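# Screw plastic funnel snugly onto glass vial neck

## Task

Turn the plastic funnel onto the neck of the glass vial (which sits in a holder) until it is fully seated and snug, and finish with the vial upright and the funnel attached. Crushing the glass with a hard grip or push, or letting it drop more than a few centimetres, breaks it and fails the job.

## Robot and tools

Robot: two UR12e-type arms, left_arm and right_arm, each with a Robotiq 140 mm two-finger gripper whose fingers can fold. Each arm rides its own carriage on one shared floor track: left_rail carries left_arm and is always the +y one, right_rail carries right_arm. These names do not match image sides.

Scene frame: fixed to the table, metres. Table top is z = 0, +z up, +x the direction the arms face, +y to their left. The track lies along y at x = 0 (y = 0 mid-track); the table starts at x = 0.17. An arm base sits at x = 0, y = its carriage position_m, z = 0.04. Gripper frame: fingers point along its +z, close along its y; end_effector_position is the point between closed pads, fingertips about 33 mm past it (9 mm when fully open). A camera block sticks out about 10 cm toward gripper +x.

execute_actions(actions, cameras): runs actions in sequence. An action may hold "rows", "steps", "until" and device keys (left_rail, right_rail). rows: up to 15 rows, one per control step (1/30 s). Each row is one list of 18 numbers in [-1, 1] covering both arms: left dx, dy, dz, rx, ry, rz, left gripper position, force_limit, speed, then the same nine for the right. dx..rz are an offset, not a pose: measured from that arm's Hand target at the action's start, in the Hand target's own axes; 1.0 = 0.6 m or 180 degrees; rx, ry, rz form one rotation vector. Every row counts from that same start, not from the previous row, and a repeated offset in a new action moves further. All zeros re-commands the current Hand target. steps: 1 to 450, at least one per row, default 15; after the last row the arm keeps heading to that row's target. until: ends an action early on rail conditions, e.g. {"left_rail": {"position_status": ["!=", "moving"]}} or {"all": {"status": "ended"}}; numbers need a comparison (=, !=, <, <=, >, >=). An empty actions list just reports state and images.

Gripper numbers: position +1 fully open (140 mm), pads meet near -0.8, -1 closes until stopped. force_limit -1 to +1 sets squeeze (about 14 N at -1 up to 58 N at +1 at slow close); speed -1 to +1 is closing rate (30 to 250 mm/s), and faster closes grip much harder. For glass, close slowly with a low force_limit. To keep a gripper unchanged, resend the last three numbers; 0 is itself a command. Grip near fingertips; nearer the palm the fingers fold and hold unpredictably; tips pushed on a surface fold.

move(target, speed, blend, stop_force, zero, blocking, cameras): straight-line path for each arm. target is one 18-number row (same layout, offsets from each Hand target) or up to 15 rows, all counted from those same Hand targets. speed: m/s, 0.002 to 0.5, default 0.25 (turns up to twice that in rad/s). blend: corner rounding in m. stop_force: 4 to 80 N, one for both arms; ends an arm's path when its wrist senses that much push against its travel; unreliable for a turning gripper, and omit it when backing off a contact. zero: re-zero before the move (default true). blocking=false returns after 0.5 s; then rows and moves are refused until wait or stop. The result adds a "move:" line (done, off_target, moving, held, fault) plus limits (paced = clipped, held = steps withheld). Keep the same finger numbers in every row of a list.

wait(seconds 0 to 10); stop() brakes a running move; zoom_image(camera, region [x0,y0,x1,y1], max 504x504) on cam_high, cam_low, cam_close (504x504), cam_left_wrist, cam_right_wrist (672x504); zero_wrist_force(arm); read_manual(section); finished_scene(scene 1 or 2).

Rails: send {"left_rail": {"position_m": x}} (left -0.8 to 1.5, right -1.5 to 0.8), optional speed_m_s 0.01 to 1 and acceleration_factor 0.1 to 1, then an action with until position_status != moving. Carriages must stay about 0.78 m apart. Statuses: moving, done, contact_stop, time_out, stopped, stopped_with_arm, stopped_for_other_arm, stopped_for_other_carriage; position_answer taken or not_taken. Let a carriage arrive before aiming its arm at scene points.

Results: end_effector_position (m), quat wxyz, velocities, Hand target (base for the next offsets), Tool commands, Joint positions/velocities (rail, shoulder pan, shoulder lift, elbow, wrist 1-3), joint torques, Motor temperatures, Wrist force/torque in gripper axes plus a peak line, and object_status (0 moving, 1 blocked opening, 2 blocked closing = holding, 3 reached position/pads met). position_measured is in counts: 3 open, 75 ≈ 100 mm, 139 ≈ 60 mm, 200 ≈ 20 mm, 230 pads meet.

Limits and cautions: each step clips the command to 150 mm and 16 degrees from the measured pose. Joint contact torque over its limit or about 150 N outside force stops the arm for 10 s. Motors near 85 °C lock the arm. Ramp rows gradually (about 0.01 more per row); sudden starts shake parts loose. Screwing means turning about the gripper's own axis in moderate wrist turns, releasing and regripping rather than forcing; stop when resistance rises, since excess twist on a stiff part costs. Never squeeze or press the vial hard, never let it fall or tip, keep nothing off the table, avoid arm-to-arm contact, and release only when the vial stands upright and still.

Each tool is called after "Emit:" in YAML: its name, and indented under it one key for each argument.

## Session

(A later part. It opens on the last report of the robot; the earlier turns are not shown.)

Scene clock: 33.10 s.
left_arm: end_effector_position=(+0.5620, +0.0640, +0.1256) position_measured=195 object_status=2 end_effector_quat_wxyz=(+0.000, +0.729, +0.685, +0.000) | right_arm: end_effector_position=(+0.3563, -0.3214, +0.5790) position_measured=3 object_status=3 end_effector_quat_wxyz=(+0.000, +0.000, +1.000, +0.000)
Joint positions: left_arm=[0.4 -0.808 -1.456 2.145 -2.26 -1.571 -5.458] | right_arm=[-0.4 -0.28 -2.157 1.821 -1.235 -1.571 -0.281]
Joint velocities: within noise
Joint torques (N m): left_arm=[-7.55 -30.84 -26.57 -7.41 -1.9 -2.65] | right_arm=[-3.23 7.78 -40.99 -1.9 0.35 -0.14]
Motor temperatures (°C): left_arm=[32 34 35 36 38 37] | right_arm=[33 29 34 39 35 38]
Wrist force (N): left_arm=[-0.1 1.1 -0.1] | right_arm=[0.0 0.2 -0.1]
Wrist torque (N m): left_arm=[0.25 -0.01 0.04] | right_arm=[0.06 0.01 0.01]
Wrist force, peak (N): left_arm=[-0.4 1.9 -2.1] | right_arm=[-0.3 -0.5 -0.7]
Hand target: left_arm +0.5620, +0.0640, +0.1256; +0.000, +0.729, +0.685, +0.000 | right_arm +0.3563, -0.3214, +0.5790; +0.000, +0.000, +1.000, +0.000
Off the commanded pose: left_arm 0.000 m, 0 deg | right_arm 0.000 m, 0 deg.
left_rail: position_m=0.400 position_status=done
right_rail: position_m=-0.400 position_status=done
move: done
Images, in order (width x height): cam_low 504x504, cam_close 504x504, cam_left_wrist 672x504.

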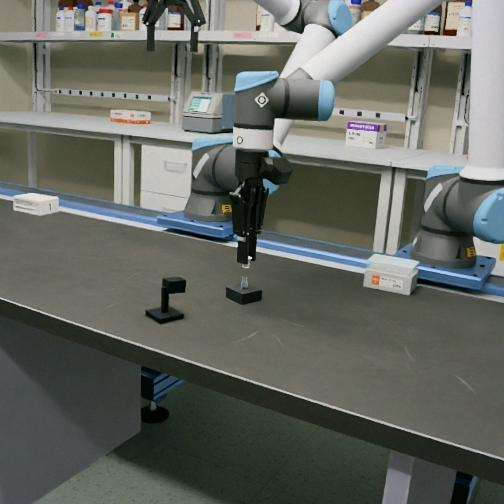

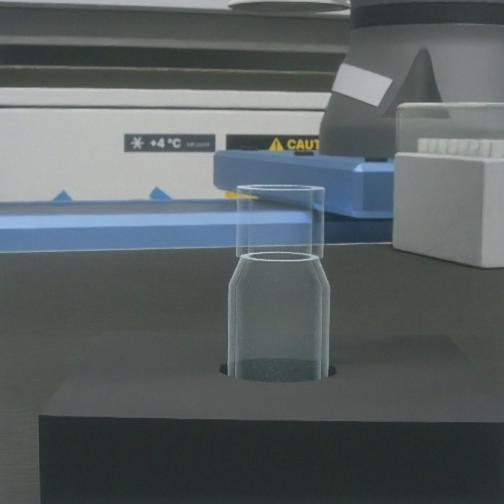

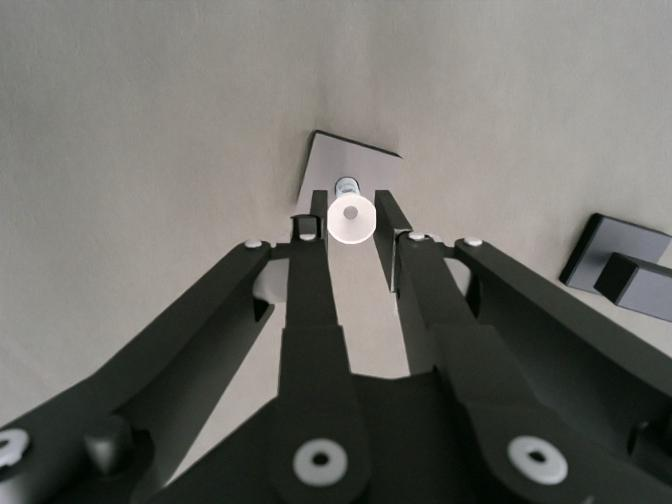

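Emit:
move:
  target: [-0.0022,0,0.027,0,0,0,-1,-0.3,-1,0,0,0,0,0,0,1,-1,-1]
  speed: 0.1
  cameras: ["cam_close","cam_left_wrist","cam_low"]

Emit:
zoom_image:
  camera: "cam_left_wrist"
  region: [240, 110, 460, 290]

Emit:
zoom_image:
  camera: "cam_low"
  region: [215, 250, 275, 310]

Scene clock: 35.13 s.
left_arm: end_effector_position=(+0.5619, +0.0627, +0.1094) position_measured=195 object_status=2 end_effector_quat_wxyz=(+0.000, +0.729, +0.685, +0.000) | right_arm: end_effector_position=(+0.3563, -0.3214, +0.5790) position_measured=3 object_status=3 end_effector_quat_wxyz=(+0.000, +0.000, +1.000, +0.000)
Joint positions: left_arm=[0.4 -0.81 -1.435 2.157 -2.293 -1.571 -5.459] | right_arm=[-0.4 -0.28 -2.157 1.821 -1.235 -1.571 -0.28]
Joint velocities: within noise
Joint torques (N m): left_arm=[-6.21 -32.5 -25.11 -7.7 3.06 -2.84] | right_arm=[-3.95 7.02 -40.28 -2.1 0.54 -0.24]
Motor temperatures (°C): left_arm=[32 34 35 36 38 37] | right_arm=[33 29 34 39 35 38]
Wrist force (N): left_arm=[-0.3 0.9 -0.2] | right_arm=[0.3 -0.2 -0.4]
Wrist torque (N m): left_arm=[0.21 0.03 0.03] | right_arm=[-0.05 -0.07 0.00]
Wrist force, peak (N): left_arm=[-0.2 1.3 -0.5] | right_arm=[0.3 -0.2 -1.0]
Hand target: left_arm +0.5619, +0.0627, +0.1094; +0.000, +0.729, +0.685, +0.000 | right_arm +0.3563, -0.3214, +0.5790; +0.000, +0.000, +1.000, +0.000
Off the commanded pose: left_arm 0.000 m, 0 deg | right_arm 0.000 m, 0 deg.
left_rail: position_m=0.400 position_status=done
right_rail: position_m=-0.400 position_status=done
move: done
Images, in order (width x height): cam_low 504x504, cam_close 504x504, cam_left_wrist 672x504.

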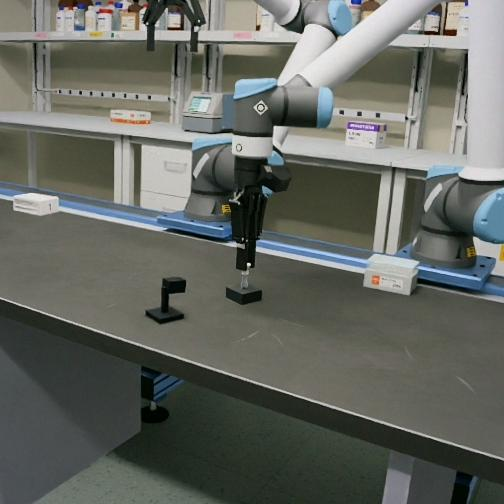

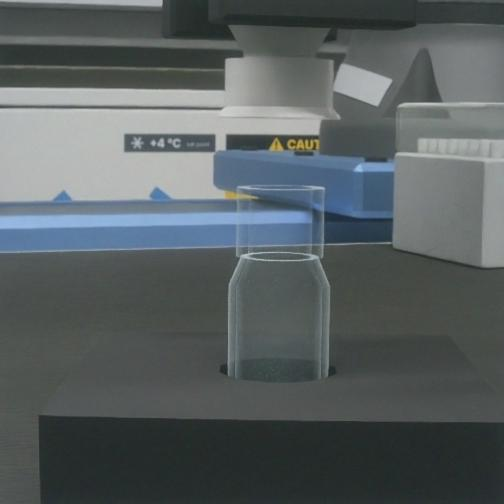

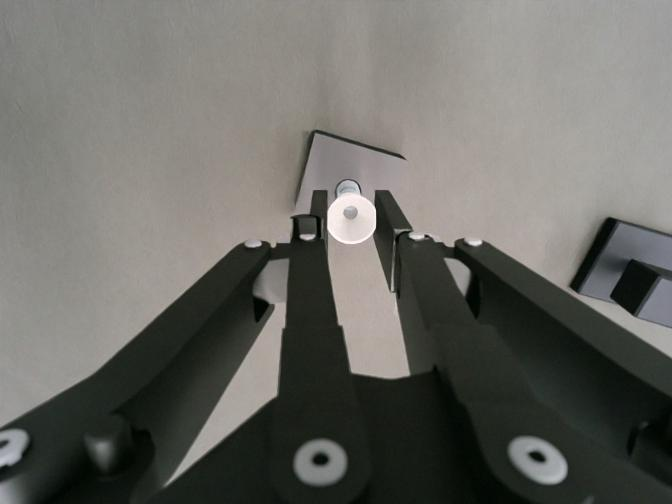

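Scaled by 2.291 from the camera's 672x504 image, which has a finer 960x720 frame.

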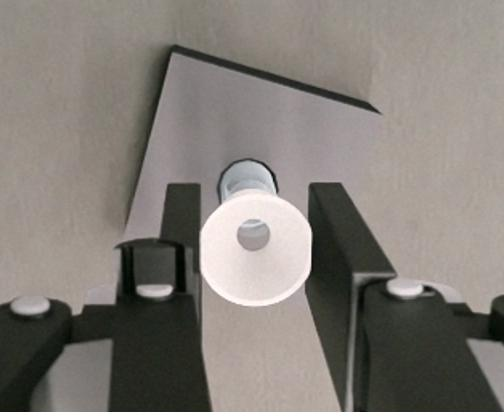

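Scaled by 8.400 from the camera's 504x504 image, which has a finer 720x720 frame.

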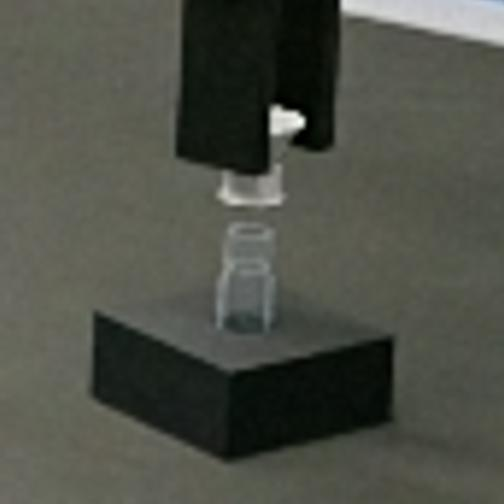

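Emit:
move:
  target: [0,0,0.022,0,0,0,-1,-0.3,-1,0,0,0,0,0,0,1,-1,-1]
  speed: 0.006
  stop_force: 4
  cameras: ["cam_close","cam_left_wrist"]

Emit:
zoom_image:
  camera: "cam_close"
  region: [180, 20, 380, 280]

Scene clock: 38.93 s.
left_arm: end_effector_position=(+0.5619, +0.0627, +0.0961) position_measured=195 object_status=2 end_effector_quat_wxyz=(+0.000, +0.729, +0.685, +0.000) | right_arm: end_effector_position=(+0.3563, -0.3214, +0.5790) position_measured=3 object_status=3 end_effector_quat_wxyz=(+0.000, +0.000, +1.000, +0.000)
Joint positions: left_arm=[0.4 -0.81 -1.417 2.167 -2.321 -1.571 -5.459] | right_arm=[-0.4 -0.28 -2.157 1.821 -1.235 -1.571 -0.28]
Joint velocities: within noise
Joint torques (N m): left_arm=[-4.89 -32.85 -26.04 -7.14 2.81 -2.64] | right_arm=[-4.47 6.84 -41.33 -1.98 0.31 -0.06]
Motor temperatures (°C): left_arm=[32 34 35 36 38 37] | right_arm=[33 29 34 39 35 38]
Wrist force (N): left_arm=[0.1 0.6 -0.2] | right_arm=[0.4 -0.3 -0.3]
Wrist torque (N m): left_arm=[0.15 -0.05 0.03] | right_arm=[-0.07 -0.09 0.01]
Wrist force, peak (N): left_arm=[-0.1 1.5 -0.4] | right_arm=[0.9 0.2 -0.1]
Hand target: left_arm +0.5619, +0.0627, +0.0962; +0.000, +0.729, +0.685, +0.000 | right_arm +0.3563, -0.3214, +0.5790; +0.000, +0.000, +1.000, +0.000
Off the commanded pose: left_arm 0.000 m, 0 deg | right_arm 0.000 m, 0 deg.
left_rail: position_m=0.400 position_status=done
right_rail: position_m=-0.400 position_status=done
move: done
Images, in order (width x height): cam_close 504x504, cam_left_wrist 672x504.

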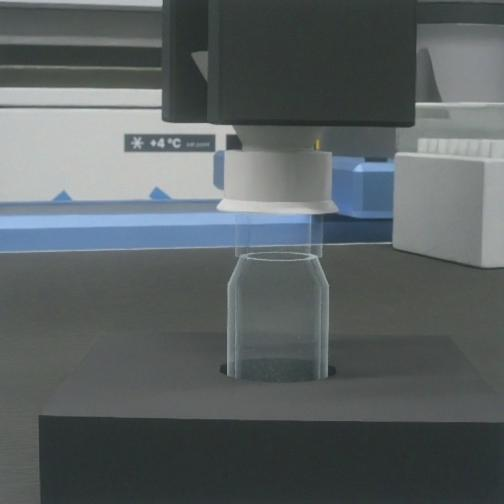

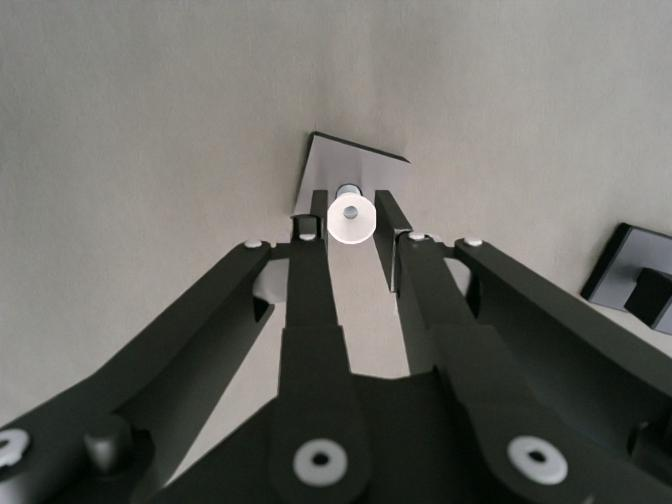

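Scaled by 1.938 from the camera's 504x504 image, which has a finer 720x720 frame.

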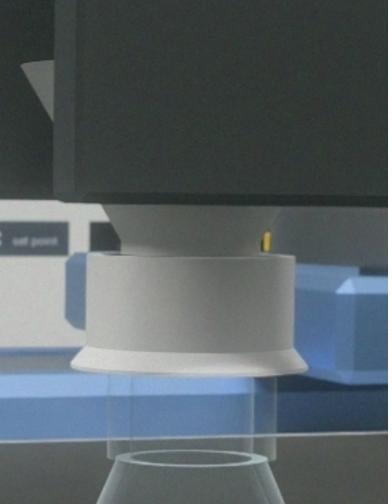

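Emit:
move:
  target: [0,0,0.015,0,0,0,-1,-0.3,-1,0,0,0,0,0,0,1,-1,-1]
  speed: 0.004
  stop_force: 4
  cameras: ["cam_close"]

Emit:
zoom_image:
  camera: "cam_close"
  region: [180, 20, 380, 280]

Scene clock: 42.40 s.
left_arm: end_effector_position=(+0.5620, +0.0627, +0.0944) position_measured=195 object_status=2 end_effector_quat_wxyz=(+0.000, +0.729, +0.685, +0.000) | right_arm: end_effector_position=(+0.3563, -0.3214, +0.5790) position_measured=3 object_status=3 end_effector_quat_wxyz=(+0.000, +0.000, +1.000, +0.000)
Joint positions: left_arm=[0.4 -0.81 -1.415 2.168 -2.324 -1.571 -5.459] | right_arm=[-0.4 -0.28 -2.157 1.821 -1.235 -1.571 -0.28]
Joint velocities: within noise
Joint torques (N m): left_arm=[-2.32 -69.3 -42.31 -2.8 2.39 -2.25] | right_arm=[-4.11 7.95 -41.92 -1.93 0.28 -0.15]
Motor temperatures (°C): left_arm=[32 34 35 36 38 37] | right_arm=[33 29 34 39 35 38]
Wrist force (N): left_arm=[-0.1 0.8 -5.5] | right_arm=[0.6 0.0 -0.4]
Wrist torque (N m): left_arm=[0.17 -0.03 0.03] | right_arm=[0.00 -0.12 0.01]
Wrist force, peak (N): left_arm=[-0.3 1.2 -6.4] | right_arm=[0.1 0.0 -1.0]
Hand target: left_arm +0.5620, +0.0627, +0.0944; +0.000, +0.729, +0.685, +0.000 (not the last commanded pose) | right_arm +0.3563, -0.3214, +0.5790; +0.000, +0.000, +1.000, +0.000
Off the commanded pose: left_arm 0.007 m, 0 deg | right_arm 0.000 m, 0 deg.
left_rail: position_m=0.400 position_status=done
right_rail: position_m=-0.400 position_status=done
move: contact (left_arm)
Images, in order (width x height): cam_close 504x504.

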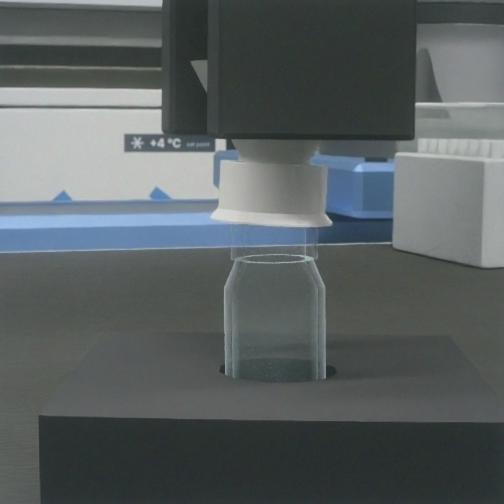

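Scaled by 1.938 from the camera's 504x504 image, which has a finer 720x720 frame.

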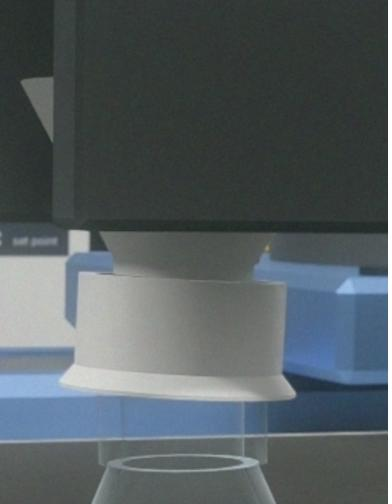

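Emit:
move:
  target:
    - [0,0,0.0005,0,0,0.25,-1,-0.3,-1,0,0,0,0,0,0,1,-1,-1]
    - [0,0,0.001,0,0,0.5,-1,-0.3,-1,0,0,0,0,0,0,1,-1,-1]
  speed: 0.3
  cameras: ["cam_close"]

Emit:
zoom_image:
  camera: "cam_close"
  region: [180, 20, 380, 280]

Scene clock: 46.90 s.
left_arm: end_effector_position=(+0.5619, +0.0627, +0.0938) position_measured=195 object_status=2 end_effector_quat_wxyz=(+0.000, +1.000, -0.031, +0.000) | right_arm: end_effector_position=(+0.3563, -0.3214, +0.5790) position_measured=3 object_status=3 end_effector_quat_wxyz=(+0.000, +0.000, +1.000, +0.000)
Joint positions: left_arm=[0.4 -0.81 -1.414 2.169 -2.326 -1.571 -3.888] | right_arm=[-0.4 -0.28 -2.157 1.821 -1.235 -1.571 -0.28]
Joint velocities: within noise
Joint torques (N m): left_arm=[10.63 -28.53 -42.95 -2.2 -3.17 1.73] | right_arm=[-4.46 5.94 -42.04 -2.02 0.52 -0.15]
Motor temperatures (°C): left_arm=[32 34 35 36 38 37] | right_arm=[33 29 34 39 35 38]
Wrist force (N): left_arm=[-0.4 0.8 -8.3] | right_arm=[-0.2 0.1 -0.2]
Wrist torque (N m): left_arm=[0.19 0.09 0.00] | right_arm=[0.04 0.05 0.01]
Wrist force, peak (N): left_arm=[-0.3 1.6 -9.0] | right_arm=[0.7 0.2 -0.7]
Hand target: left_arm +0.5620, +0.0627, +0.0938; +0.000, +1.000, -0.031, +0.000 | right_arm +0.3563, -0.3214, +0.5790; +0.000, +0.000, +1.000, +0.000
Off the commanded pose: left_arm 0.000 m, 0 deg | right_arm 0.000 m, 0 deg.
left_rail: position_m=0.400 position_status=done
right_rail: position_m=-0.400 position_status=done
move: done
Images, in order (width x height): cam_close 504x504.

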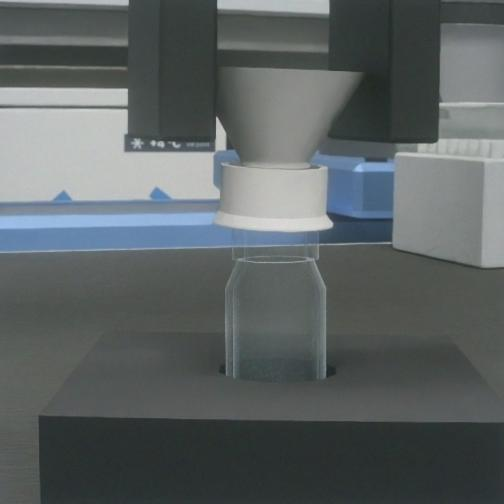

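Scaled by 1.938 from the camera's 504x504 image, which has a finer 720x720 frame.

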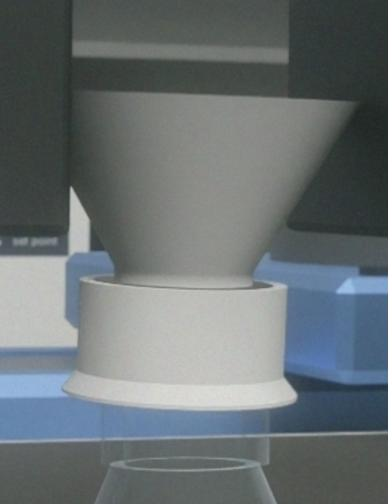

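Emit:
move:
  target: [0,0.0045,-0.0008,0,0,0,-1,-0.3,-1,0,0,0,0,0,0,1,-1,-1]
  speed: 0.03
  cameras: ["cam_close"]

Emit:
zoom_image:
  camera: "cam_close"
  region: [180, 20, 380, 280]

Scene clock: 48.77 s.
left_arm: end_effector_position=(+0.5618, +0.0600, +0.0943) position_measured=195 object_status=2 end_effector_quat_wxyz=(+0.000, +1.000, -0.031, +0.000) | right_arm: end_effector_position=(+0.3563, -0.3214, +0.5790) position_measured=3 object_status=3 end_effector_quat_wxyz=(+0.000, +0.000, +1.000, +0.000)
Joint positions: left_arm=[0.4 -0.813 -1.413 2.166 -2.324 -1.571 -3.891] | right_arm=[-0.4 -0.28 -2.157 1.821 -1.235 -1.571 -0.28]
Joint velocities: within noise
Joint torques (N m): left_arm=[-9.49 -30.52 -45.5 -3.08 -3.47 -3.03] | right_arm=[-4.54 7.04 -42.4 -2.2 0.34 -0.08]
Motor temperatures (°C): left_arm=[32 34 35 36 38 37] | right_arm=[33 29 34 39 35 38]
Wrist force (N): left_arm=[0.1 -1.5 -5.3] | right_arm=[-0.2 0.7 -0.6]
Wrist torque (N m): left_arm=[0.34 -0.01 0.02] | right_arm=[0.16 0.04 0.01]
Wrist force, peak (N): left_arm=[-0.3 0.9 -8.4] | right_arm=[1.0 -0.2 -0.3]
Hand target: left_arm +0.5618, +0.0600, +0.0943; +0.000, +1.000, -0.031, +0.000 | right_arm +0.3563, -0.3214, +0.5790; +0.000, +0.000, +1.000, +0.000
Off the commanded pose: left_arm 0.000 m, 0 deg | right_arm 0.000 m, 0 deg.
left_rail: position_m=0.400 position_status=done
right_rail: position_m=-0.400 position_status=done
move: done
Images, in order (width x height): cam_close 504x504.

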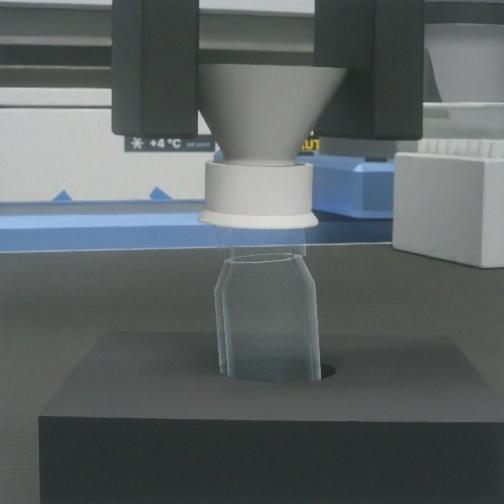

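Scaled by 1.938 from the camera's 504x504 image, which has a finer 720x720 frame.

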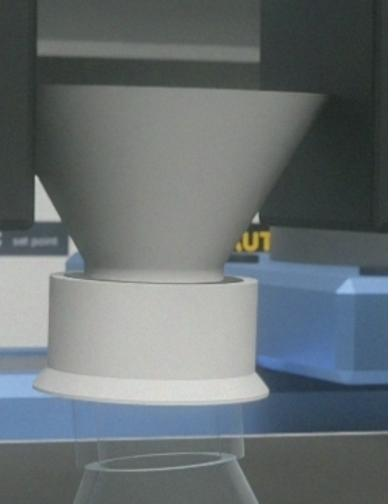

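Emit:
move:
  target: [0,0,-0.0008,0,0,0,-0.3,-0.3,-1,0,0,0,0,0,0,1,-1,-1]
  cameras: ["cam_close"]

Emit:
move:
  target: [0,-0.0045,0,0,0,0,-0.3,-0.3,-1,0,0,0,0,0,0,1,-1,-1]
  cameras: ["cam_close","cam_left_wrist"]

Emit:
zoom_image:
  camera: "cam_left_wrist"
  region: [240, 130, 460, 290]

Emit:
zoom_image:
  camera: "cam_close"
  region: [180, 20, 380, 280]

Scene clock: 50.67 s.
left_arm: end_effector_position=(+0.5618, +0.0600, +0.0948) position_measured=167 object_status=0 end_effector_quat_wxyz=(+0.000, +1.000, -0.031, +0.000) | right_arm: end_effector_position=(+0.3563, -0.3214, +0.5790) position_measured=3 object_status=3 end_effector_quat_wxyz=(+0.000, +0.000, +1.000, +0.000)
Joint positions: left_arm=[0.4 -0.813 -1.414 2.166 -2.323 -1.571 -3.891] | right_arm=[-0.4 -0.28 -2.157 1.821 -1.235 -1.571 -0.281]
Joint velocities: within noise
Joint torques (N m): left_arm=[-4.66 -74.38 -46.87 -3.13 -3.32 -2.62] | right_arm=[-5.08 6.87 -42.02 -2.15 0.39 -0.18]
Motor temperatures (°C): left_arm=[32 34 35 36 38 37] | right_arm=[33 29 34 39 35 38]
Wrist force (N): left_arm=[-0.3 0.7 -0.2] | right_arm=[0.2 0.3 -0.1]
Wrist torque (N m): left_arm=[0.17 0.07 0.01] | right_arm=[0.07 -0.04 0.00]
Wrist force, peak (N): left_arm=[-0.4 -1.9 -5.2] | right_arm=[0.8 0.8 -0.1]
Hand target: left_arm +0.5618, +0.0600, +0.0948; +0.000, +1.000, -0.031, +0.000 | right_arm +0.3563, -0.3214, +0.5790; +0.000, +0.000, +1.000, +0.000
Off the commanded pose: left_arm 0.000 m, 0 deg | right_arm 0.000 m, 0 deg.
left_rail: position_m=0.400 position_status=done
right_rail: position_m=-0.400 position_status=done
move: done
Images, in order (width x height): cam_close 504x504.

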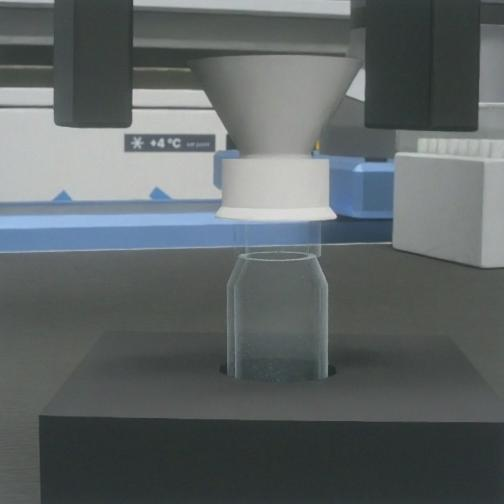

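Scene clock: 51.37 s.
left_arm: end_effector_position=(+0.5620, +0.0626, +0.0948) position_measured=167 object_status=3 end_effector_quat_wxyz=(+0.000, +1.000, -0.031, +0.000) | right_arm: end_effector_position=(+0.3563, -0.3214, +0.5790) position_measured=3 object_status=3 end_effector_quat_wxyz=(+0.000, +0.000, +1.000, +0.000)
Joint positions: left_arm=[0.4 -0.81 -1.415 2.168 -2.324 -1.571 -3.888] | right_arm=[-0.4 -0.28 -2.157 1.821 -1.235 -1.571 -0.28]
Joint velocities: within noise
Joint torques (N m): left_arm=[8.82 -73.8 -24.49 -7.47 -3.05 1.42] | right_arm=[-5.89 6.92 -41.53 -2.16 0.31 -0.12]
Motor temperatures (°C): left_arm=[32 34 35 36 38 37] | right_arm=[33 29 34 39 35 38]
Wrist force (N): left_arm=[-0.3 0.5 -0.5] | right_arm=[0.3 0.4 -0.4]
Wrist torque (N m): left_arm=[0.14 0.05 0.01] | right_arm=[0.09 -0.07 -0.01]
Wrist force, peak (N): left_arm=[-0.6 1.1 -0.5] | right_arm=[0.5 0.4 -0.5]
Hand target: left_arm +0.5620, +0.0627, +0.0948; +0.000, +1.000, -0.031, +0.000 | right_arm +0.3563, -0.3214, +0.5790; +0.000, +0.000, +1.000, +0.000
Off the commanded pose: left_arm 0.000 m, 0 deg | right_arm 0.000 m, 0 deg.
left_rail: position_m=0.400 position_status=done
right_rail: position_m=-0.400 position_status=done
move: done
Images, in order (width x height): cam_close 504x504, cam_left_wrist 672x504.

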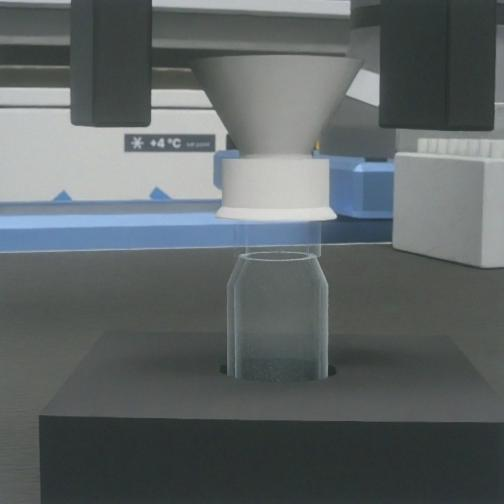

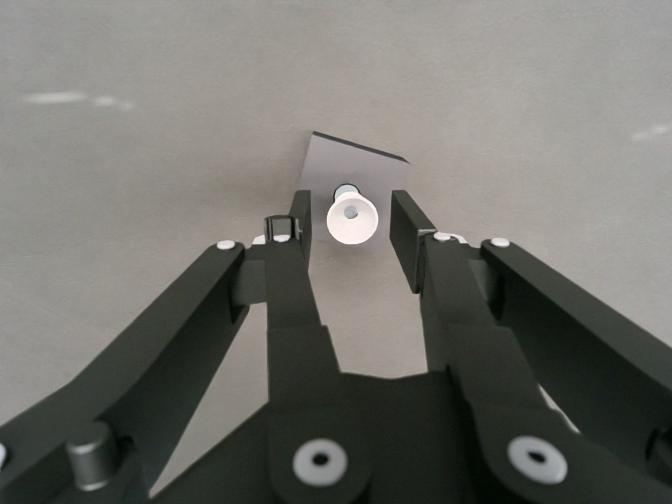

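Scaled by 2.291 from the camera's 672x504 image, which has a finer 960x720 frame.

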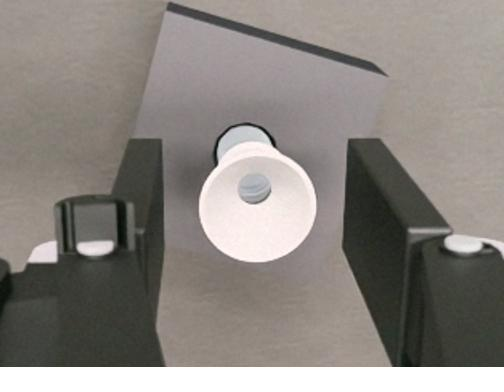

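Scaled by 1.938 from the camera's 504x504 image, which has a finer 720x720 frame.

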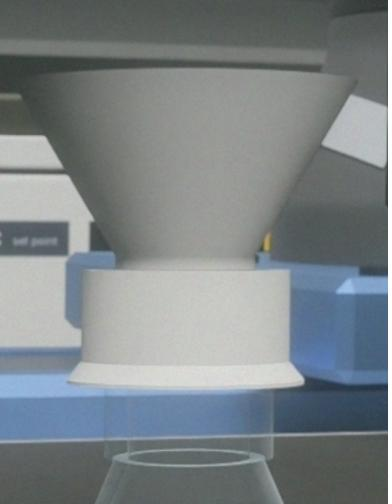

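Emit:
execute_actions:
  actions:
    - {"rows":[[0,0,0,0,0,0,-1,-0.3,-1,0,0,0,0,0,0,1,-1,-1]],"steps":60}
  cameras: ["cam_close"]

Emit:
move:
  target:
    - [0,0,0.0005,0,0,0.25,-1,-0.3,-1,0,0,0,0,0,0,1,-1,-1]
    - [0,0,0.001,0,0,0.5,-1,-0.3,-1,0,0,0,0,0,0,1,-1,-1]
  speed: 0.3
  cameras: ["cam_close"]

Scene clock: 55.67 s.
left_arm: end_effector_position=(+0.5620, +0.0627, +0.0948) position_measured=195 object_status=2 end_effector_quat_wxyz=(+0.000, +1.000, -0.031, +0.000) | right_arm: end_effector_position=(+0.3563, -0.3214, +0.5790) position_measured=3 object_status=3 end_effector_quat_wxyz=(+0.000, +0.000, +1.000, +0.000)
Joint positions: left_arm=[0.4 -0.81 -1.415 2.168 -2.324 -1.571 -3.888] | right_arm=[-0.4 -0.28 -2.157 1.821 -1.235 -1.571 -0.28]
Joint velocities: within noise
Joint torques (N m): left_arm=[7.76 -74.21 -34.5 -4.91 -3.05 1.65] | right_arm=[-4.82 7.6 -42.42 -2.18 0.46 -0.15]
Motor temperatures (°C): left_arm=[32 34 35 36 38 37] | right_arm=[33 29 34 39 35 38]
Wrist force (N): left_arm=[-0.7 1.0 -0.4] | right_arm=[0.3 0.2 0.1]
Wrist torque (N m): left_arm=[0.24 0.15 0.01] | right_arm=[0.06 -0.06 0.00]
Wrist force, peak (N): left_arm=[-0.6 1.3 -1.0] | right_arm=[0.0 0.0 -0.9]
Hand target: left_arm +0.5620, +0.0627, +0.0948; +0.000, +1.000, -0.031, +0.000 | right_arm +0.3563, -0.3214, +0.5790; +0.000, +0.000, +1.000, +0.000
Off the commanded pose: left_arm 0.000 m, 0 deg | right_arm 0.000 m, 0 deg.
left_rail: position_m=0.400 position_status=done
right_rail: position_m=-0.400 position_status=done
Images, in order (width x height): cam_close 504x504.

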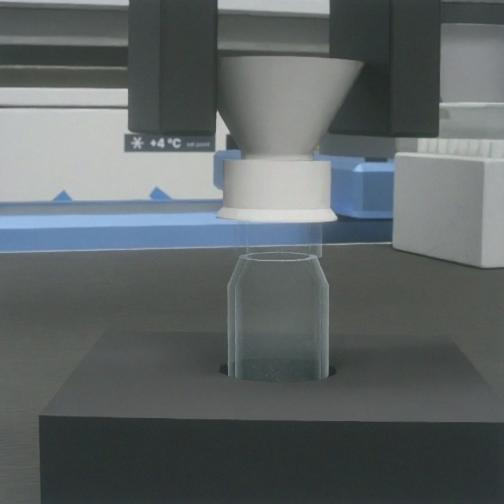

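Scene clock: 59.47 s.
left_arm: end_effector_position=(+0.5619, +0.0627, +0.0942) position_measured=195 object_status=2 end_effector_quat_wxyz=(+0.000, +0.685, -0.729, +0.000) | right_arm: end_effector_position=(+0.3563, -0.3214, +0.5790) position_measured=3 object_status=3 end_effector_quat_wxyz=(+0.000, +0.000, +1.000, +0.000)
Joint positions: left_arm=[0.4 -0.81 -1.415 2.169 -2.325 -1.571 -2.318] | right_arm=[-0.4 -0.28 -2.157 1.821 -1.235 -1.571 -0.281]
Joint velocities: within noise
Joint torques (N m): left_arm=[10.29 -31.13 -45.05 -3.12 -3.23 1.76] | right_arm=[-4.98 6.98 -43.04 -2.07 0.55 -0.04]
Motor temperatures (°C): left_arm=[32 34 35 36 38 37] | right_arm=[33 29 34 39 35 38]
Wrist force (N): left_arm=[-0.4 1.0 -3.6] | right_arm=[-0.1 0.3 -0.2]
Wrist torque (N m): left_arm=[0.28 0.07 0.02] | right_arm=[0.09 0.01 0.00]
Wrist force, peak (N): left_arm=[-0.4 1.0 -3.6] | right_arm=[0.7 0.1 -0.6]
Hand target: left_arm +0.5620, +0.0627, +0.0942; +0.000, +0.685, -0.729, +0.000 | right_arm +0.3563, -0.3214, +0.5790; +0.000, +0.000, +1.000, +0.000
Off the commanded pose: left_arm 0.000 m, 0 deg | right_arm 0.000 m, 0 deg.
left_rail: position_m=0.400 position_status=done
right_rail: position_m=-0.400 position_status=done
move: done
Images, in order (width x height): cam_close 504x504.

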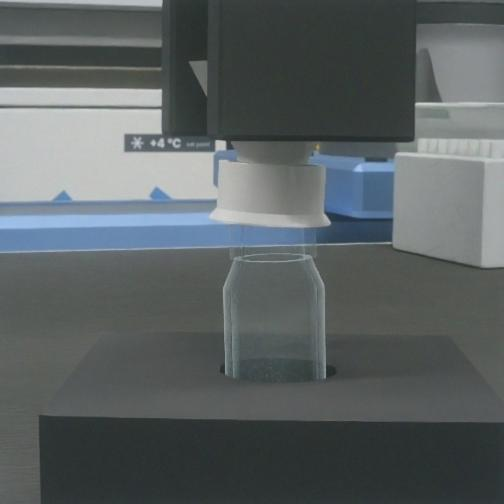

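Emit:
move:
  target:
    - [0,0,0.0005,0,0,0.25,-1,-0.3,-1,0,0,0,0,0,0,1,-1,-1]
    - [0,0,0.001,0,0,0.5,-1,-0.3,-1,0,0,0,0,0,0,1,-1,-1]
  speed: 0.3
  cameras: ["cam_close"]

Emit:
move:
  target:
    - [0,0,0.0005,0,0,0.25,-1,-0.3,-1,0,0,0,0,0,0,1,-1,-1]
    - [0,0,0.001,0,0,0.5,-1,-0.3,-1,0,0,0,0,0,0,1,-1,-1]
  speed: 0.3
  cameras: ["cam_close"]

Scene clock: 64.07 s.
left_arm: end_effector_position=(+0.5619, +0.0627, +0.0936) position_measured=195 object_status=2 end_effector_quat_wxyz=(+0.000, +0.031, +1.000, +0.000) | right_arm: end_effector_position=(+0.3563, -0.3214, +0.5790) position_measured=3 object_status=3 end_effector_quat_wxyz=(+0.000, +0.000, +1.000, +0.000)
Joint positions: left_arm=[0.4 -0.81 -1.414 2.169 -2.326 -1.571 -0.747] | right_arm=[-0.4 -0.28 -2.157 1.821 -1.235 -1.571 -0.28]
Joint velocities: within noise
Joint torques (N m): left_arm=[9.98 -28.94 -42.34 -2.2 -3.2 1.84] | right_arm=[-6.35 6.1 -43.67 -2.15 0.28 -0.13]
Motor temperatures (°C): left_arm=[32 34 35 36 38 37] | right_arm=[33 29 34 39 35 38]
Wrist force (N): left_arm=[0.0 0.5 -6.3] | right_arm=[0.0 0.4 0.0]
Wrist torque (N m): left_arm=[0.24 -0.03 0.01] | right_arm=[0.08 0.01 0.00]
Wrist force, peak (N): left_arm=[-0.2 0.5 -7.5] | right_arm=[0.8 -0.5 -0.4]
Hand target: left_arm +0.5620, +0.0627, +0.0936; +0.000, +0.031, +1.000, +0.000 | right_arm +0.3563, -0.3214, +0.5790; +0.000, +0.000, +1.000, +0.000
Off the commanded pose: left_arm 0.000 m, 0 deg | right_arm 0.000 m, 0 deg.
left_rail: position_m=0.400 position_status=done
right_rail: position_m=-0.400 position_status=done
move: done
Images, in order (width x height): cam_close 504x504.

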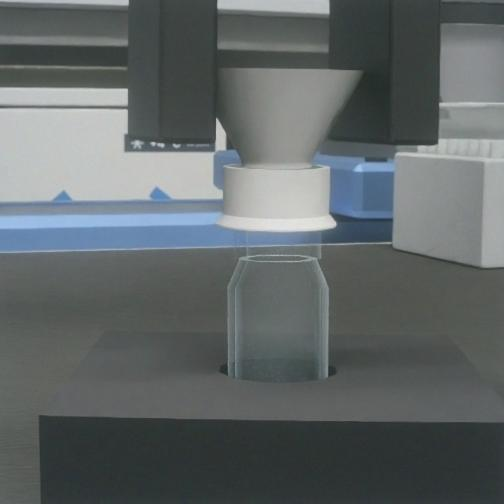

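Scene clock: 67.87 s.
left_arm: end_effector_position=(+0.5619, +0.0627, +0.0930) position_measured=195 object_status=2 end_effector_quat_wxyz=(+0.000, +0.729, +0.685, +0.000) | right_arm: end_effector_position=(+0.3563, -0.3214, +0.5790) position_measured=3 object_status=3 end_effector_quat_wxyz=(+0.000, +0.000, +1.000, +0.000)
Joint positions: left_arm=[0.4 -0.81 -1.413 2.169 -2.327 -1.571 0.824] | right_arm=[-0.4 -0.28 -2.157 1.821 -1.235 -1.571 -0.28]
Joint velocities: within noise
Joint torques (N m): left_arm=[11.04 -27.15 -41.76 -2.05 -3.26 1.78] | right_arm=[-5.22 7.03 -43.04 -2.16 0.41 -0.18]
Motor temperatures (°C): left_arm=[32 34 35 36 38 37] | right_arm=[33 29 34 39 35 38]
Wrist force (N): left_arm=[0.0 1.0 -9.1] | right_arm=[0.1 0.5 -0.3]
Wrist torque (N m): left_arm=[0.24 -0.06 0.02] | right_arm=[0.11 -0.02 0.00]
Wrist force, peak (N): left_arm=[-0.2 0.8 -10.2] | right_arm=[0.7 -0.3 -0.7]
Hand target: left_arm +0.5620, +0.0627, +0.0930; +0.000, +0.729, +0.685, +0.000 | right_arm +0.3563, -0.3214, +0.5790; +0.000, +0.000, +1.000, +0.000
Off the commanded pose: left_arm 0.000 m, 0 deg | right_arm 0.000 m, 0 deg.
left_rail: position_m=0.400 position_status=done
right_rail: position_m=-0.400 position_status=done
move: done
Images, in order (width x height): cam_close 504x504.

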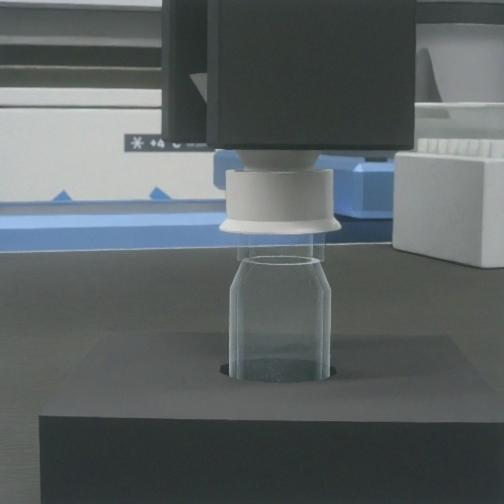

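Emit:
move:
  target:
    - [0,0,0.0003,0,0,0.25,-1,-0.3,-1,0,0,0,0,0,0,1,-1,-1]
    - [0,0,0.0007,0,0,0.5,-1,-0.3,-1,0,0,0,0,0,0,1,-1,-1]
  speed: 0.3
  cameras: ["cam_close"]

Emit:
move:
  target:
    - [0,0,0.0004,0,0,0.25,-1,-0.3,-1,0,0,0,0,0,0,1,-1,-1]
    - [0,0,0.0008,0,0,0.5,-1,-0.3,-1,0,0,0,0,0,0,1,-1,-1]
  speed: 0.3
  cameras: ["cam_close"]

Emit:
move:
  target:
    - [0,0,0.0003,0,0,0.25,-1,-0.3,-1,0,0,0,0,0,0,1,-1,-1]
    - [0,0,0.0006,0,0,0.5,-1,-0.3,-1,0,0,0,0,0,0,1,-1,-1]
  speed: 0.3
  cameras: ["cam_close"]

Scene clock: 73.07 s.
left_arm: end_effector_position=(+0.5619, +0.0627, +0.0926) position_measured=195 object_status=2 end_effector_quat_wxyz=(+0.000, +1.000, -0.031, +0.000) | right_arm: end_effector_position=(+0.3563, -0.3214, +0.5790) position_measured=3 object_status=3 end_effector_quat_wxyz=(+0.000, +0.000, +1.000, +0.000)
Joint positions: left_arm=[0.4 -0.81 -1.412 2.17 -2.328 -1.571 2.395] | right_arm=[-0.4 -0.28 -2.157 1.821 -1.235 -1.571 -0.28]
Joint velocities: within noise
Joint torques (N m): left_arm=[11.06 -28.76 -44.05 -2.35 -3.37 0.97] | right_arm=[-5.88 6.69 -44.02 -2.25 0.36 -0.18]
Motor temperatures (°C): left_arm=[32 34 35 36 38 37] | right_arm=[33 29 34 39 35 38]
Wrist force (N): left_arm=[-0.3 0.3 -8.0] | right_arm=[0.1 -0.2 0.1]
Wrist torque (N m): left_arm=[0.28 0.06 0.01] | right_arm=[-0.03 -0.03 0.00]
Wrist force, peak (N): left_arm=[-0.3 1.0 -9.5] | right_arm=[0.1 0.9 -0.6]
Hand target: left_arm +0.5620, +0.0627, +0.0926; +0.000, +1.000, -0.031, +0.000 | right_arm +0.3563, -0.3214, +0.5790; +0.000, +0.000, +1.000, +0.000
Off the commanded pose: left_arm 0.000 m, 0 deg | right_arm 0.000 m, 0 deg.
left_rail: position_m=0.400 position_status=done
right_rail: position_m=-0.400 position_status=done
move: done
Images, in order (width x height): cam_close 504x504.

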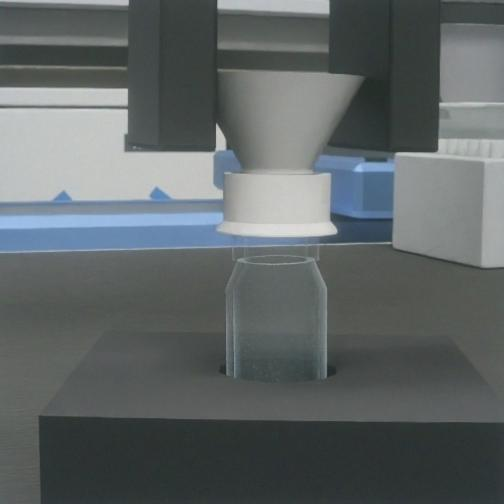

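Scene clock: 76.87 s.
left_arm: end_effector_position=(+0.5619, +0.0627, +0.0921) position_measured=195 object_status=2 end_effector_quat_wxyz=(+0.000, +0.685, -0.729, +0.000) | right_arm: end_effector_position=(+0.3563, -0.3214, +0.5790) position_measured=3 object_status=3 end_effector_quat_wxyz=(+0.000, +0.000, +1.000, +0.000)
Joint positions: left_arm=[0.4 -0.81 -1.412 2.17 -2.329 -1.571 3.966] | right_arm=[-0.4 -0.28 -2.157 1.821 -1.235 -1.571 -0.28]
Joint velocities: within noise
Joint torques (N m): left_arm=[11.4 -27.53 -43.3 -2.29 -3.96 1.76] | right_arm=[-5.69 7.66 -44.34 -2.21 0.35 -0.35]
Motor temperatures (°C): left_arm=[32 34 35 36 38 37] | right_arm=[33 29 34 39 35 38]
Wrist force (N): left_arm=[-0.6 0.7 -6.6] | right_arm=[0.2 0.3 0.1]
Wrist torque (N m): left_arm=[0.26 0.11 0.02] | right_arm=[0.07 -0.04 0.00]
Wrist force, peak (N): left_arm=[-0.6 0.0 -7.9] | right_arm=[0.3 0.8 -0.8]
Hand target: left_arm +0.5620, +0.0627, +0.0921; +0.000, +0.685, -0.729, +0.000 | right_arm +0.3563, -0.3214, +0.5790; +0.000, +0.000, +1.000, +0.000
Off the commanded pose: left_arm 0.000 m, 0 deg | right_arm 0.000 m, 0 deg.
left_rail: position_m=0.400 position_status=done
right_rail: position_m=-0.400 position_status=done
move: done
Images, in order (width x height): cam_close 504x504.

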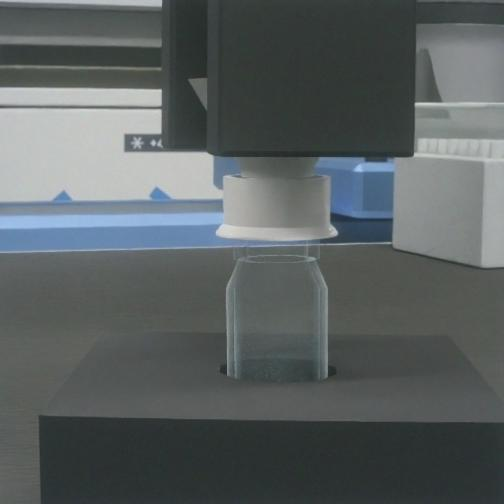

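Scene clock: 80.67 s.
left_arm: end_effector_position=(+0.5619, +0.0627, +0.0917) position_measured=195 object_status=2 end_effector_quat_wxyz=(+0.000, +0.031, +1.000, +0.000) | right_arm: end_effector_position=(+0.3563, -0.3214, +0.5790) position_measured=3 object_status=3 end_effector_quat_wxyz=(+0.000, +0.000, +1.000, +0.000)
Joint positions: left_arm=[0.4 -0.81 -1.411 2.17 -2.33 -1.571 5.536] | right_arm=[-0.4 -0.28 -2.157 1.821 -1.235 -1.571 -0.281]
Joint velocities: within noise
Joint torques (N m): left_arm=[11.58 -29.51 -43.58 -2.53 -3.71 2.11] | right_arm=[-6.44 7.78 -44.56 -2.24 0.28 -0.21]
Motor temperatures (°C): left_arm=[32 34 35 36 38 37] | right_arm=[33 29 34 39 35 38]
Wrist force (N): left_arm=[-0.3 1.1 -4.6] | right_arm=[0.2 0.2 -0.2]
Wrist torque (N m): left_arm=[0.17 0.03 0.02] | right_arm=[0.06 -0.04 0.00]
Wrist force, peak (N): left_arm=[-0.4 0.5 -6.8] | right_arm=[1.0 0.1 -0.1]
Hand target: left_arm +0.5620, +0.0627, +0.0917; +0.000, +0.031, +1.000, +0.000 | right_arm +0.3563, -0.3214, +0.5790; +0.000, +0.000, +1.000, +0.000
Off the commanded pose: left_arm 0.000 m, 0 deg | right_arm 0.000 m, 0 deg.
left_rail: position_m=0.400 position_status=done
right_rail: position_m=-0.400 position_status=done
move: done
Images, in order (width x height): cam_close 504x504.

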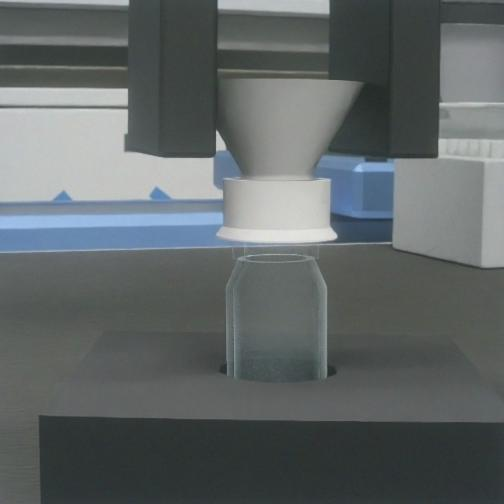

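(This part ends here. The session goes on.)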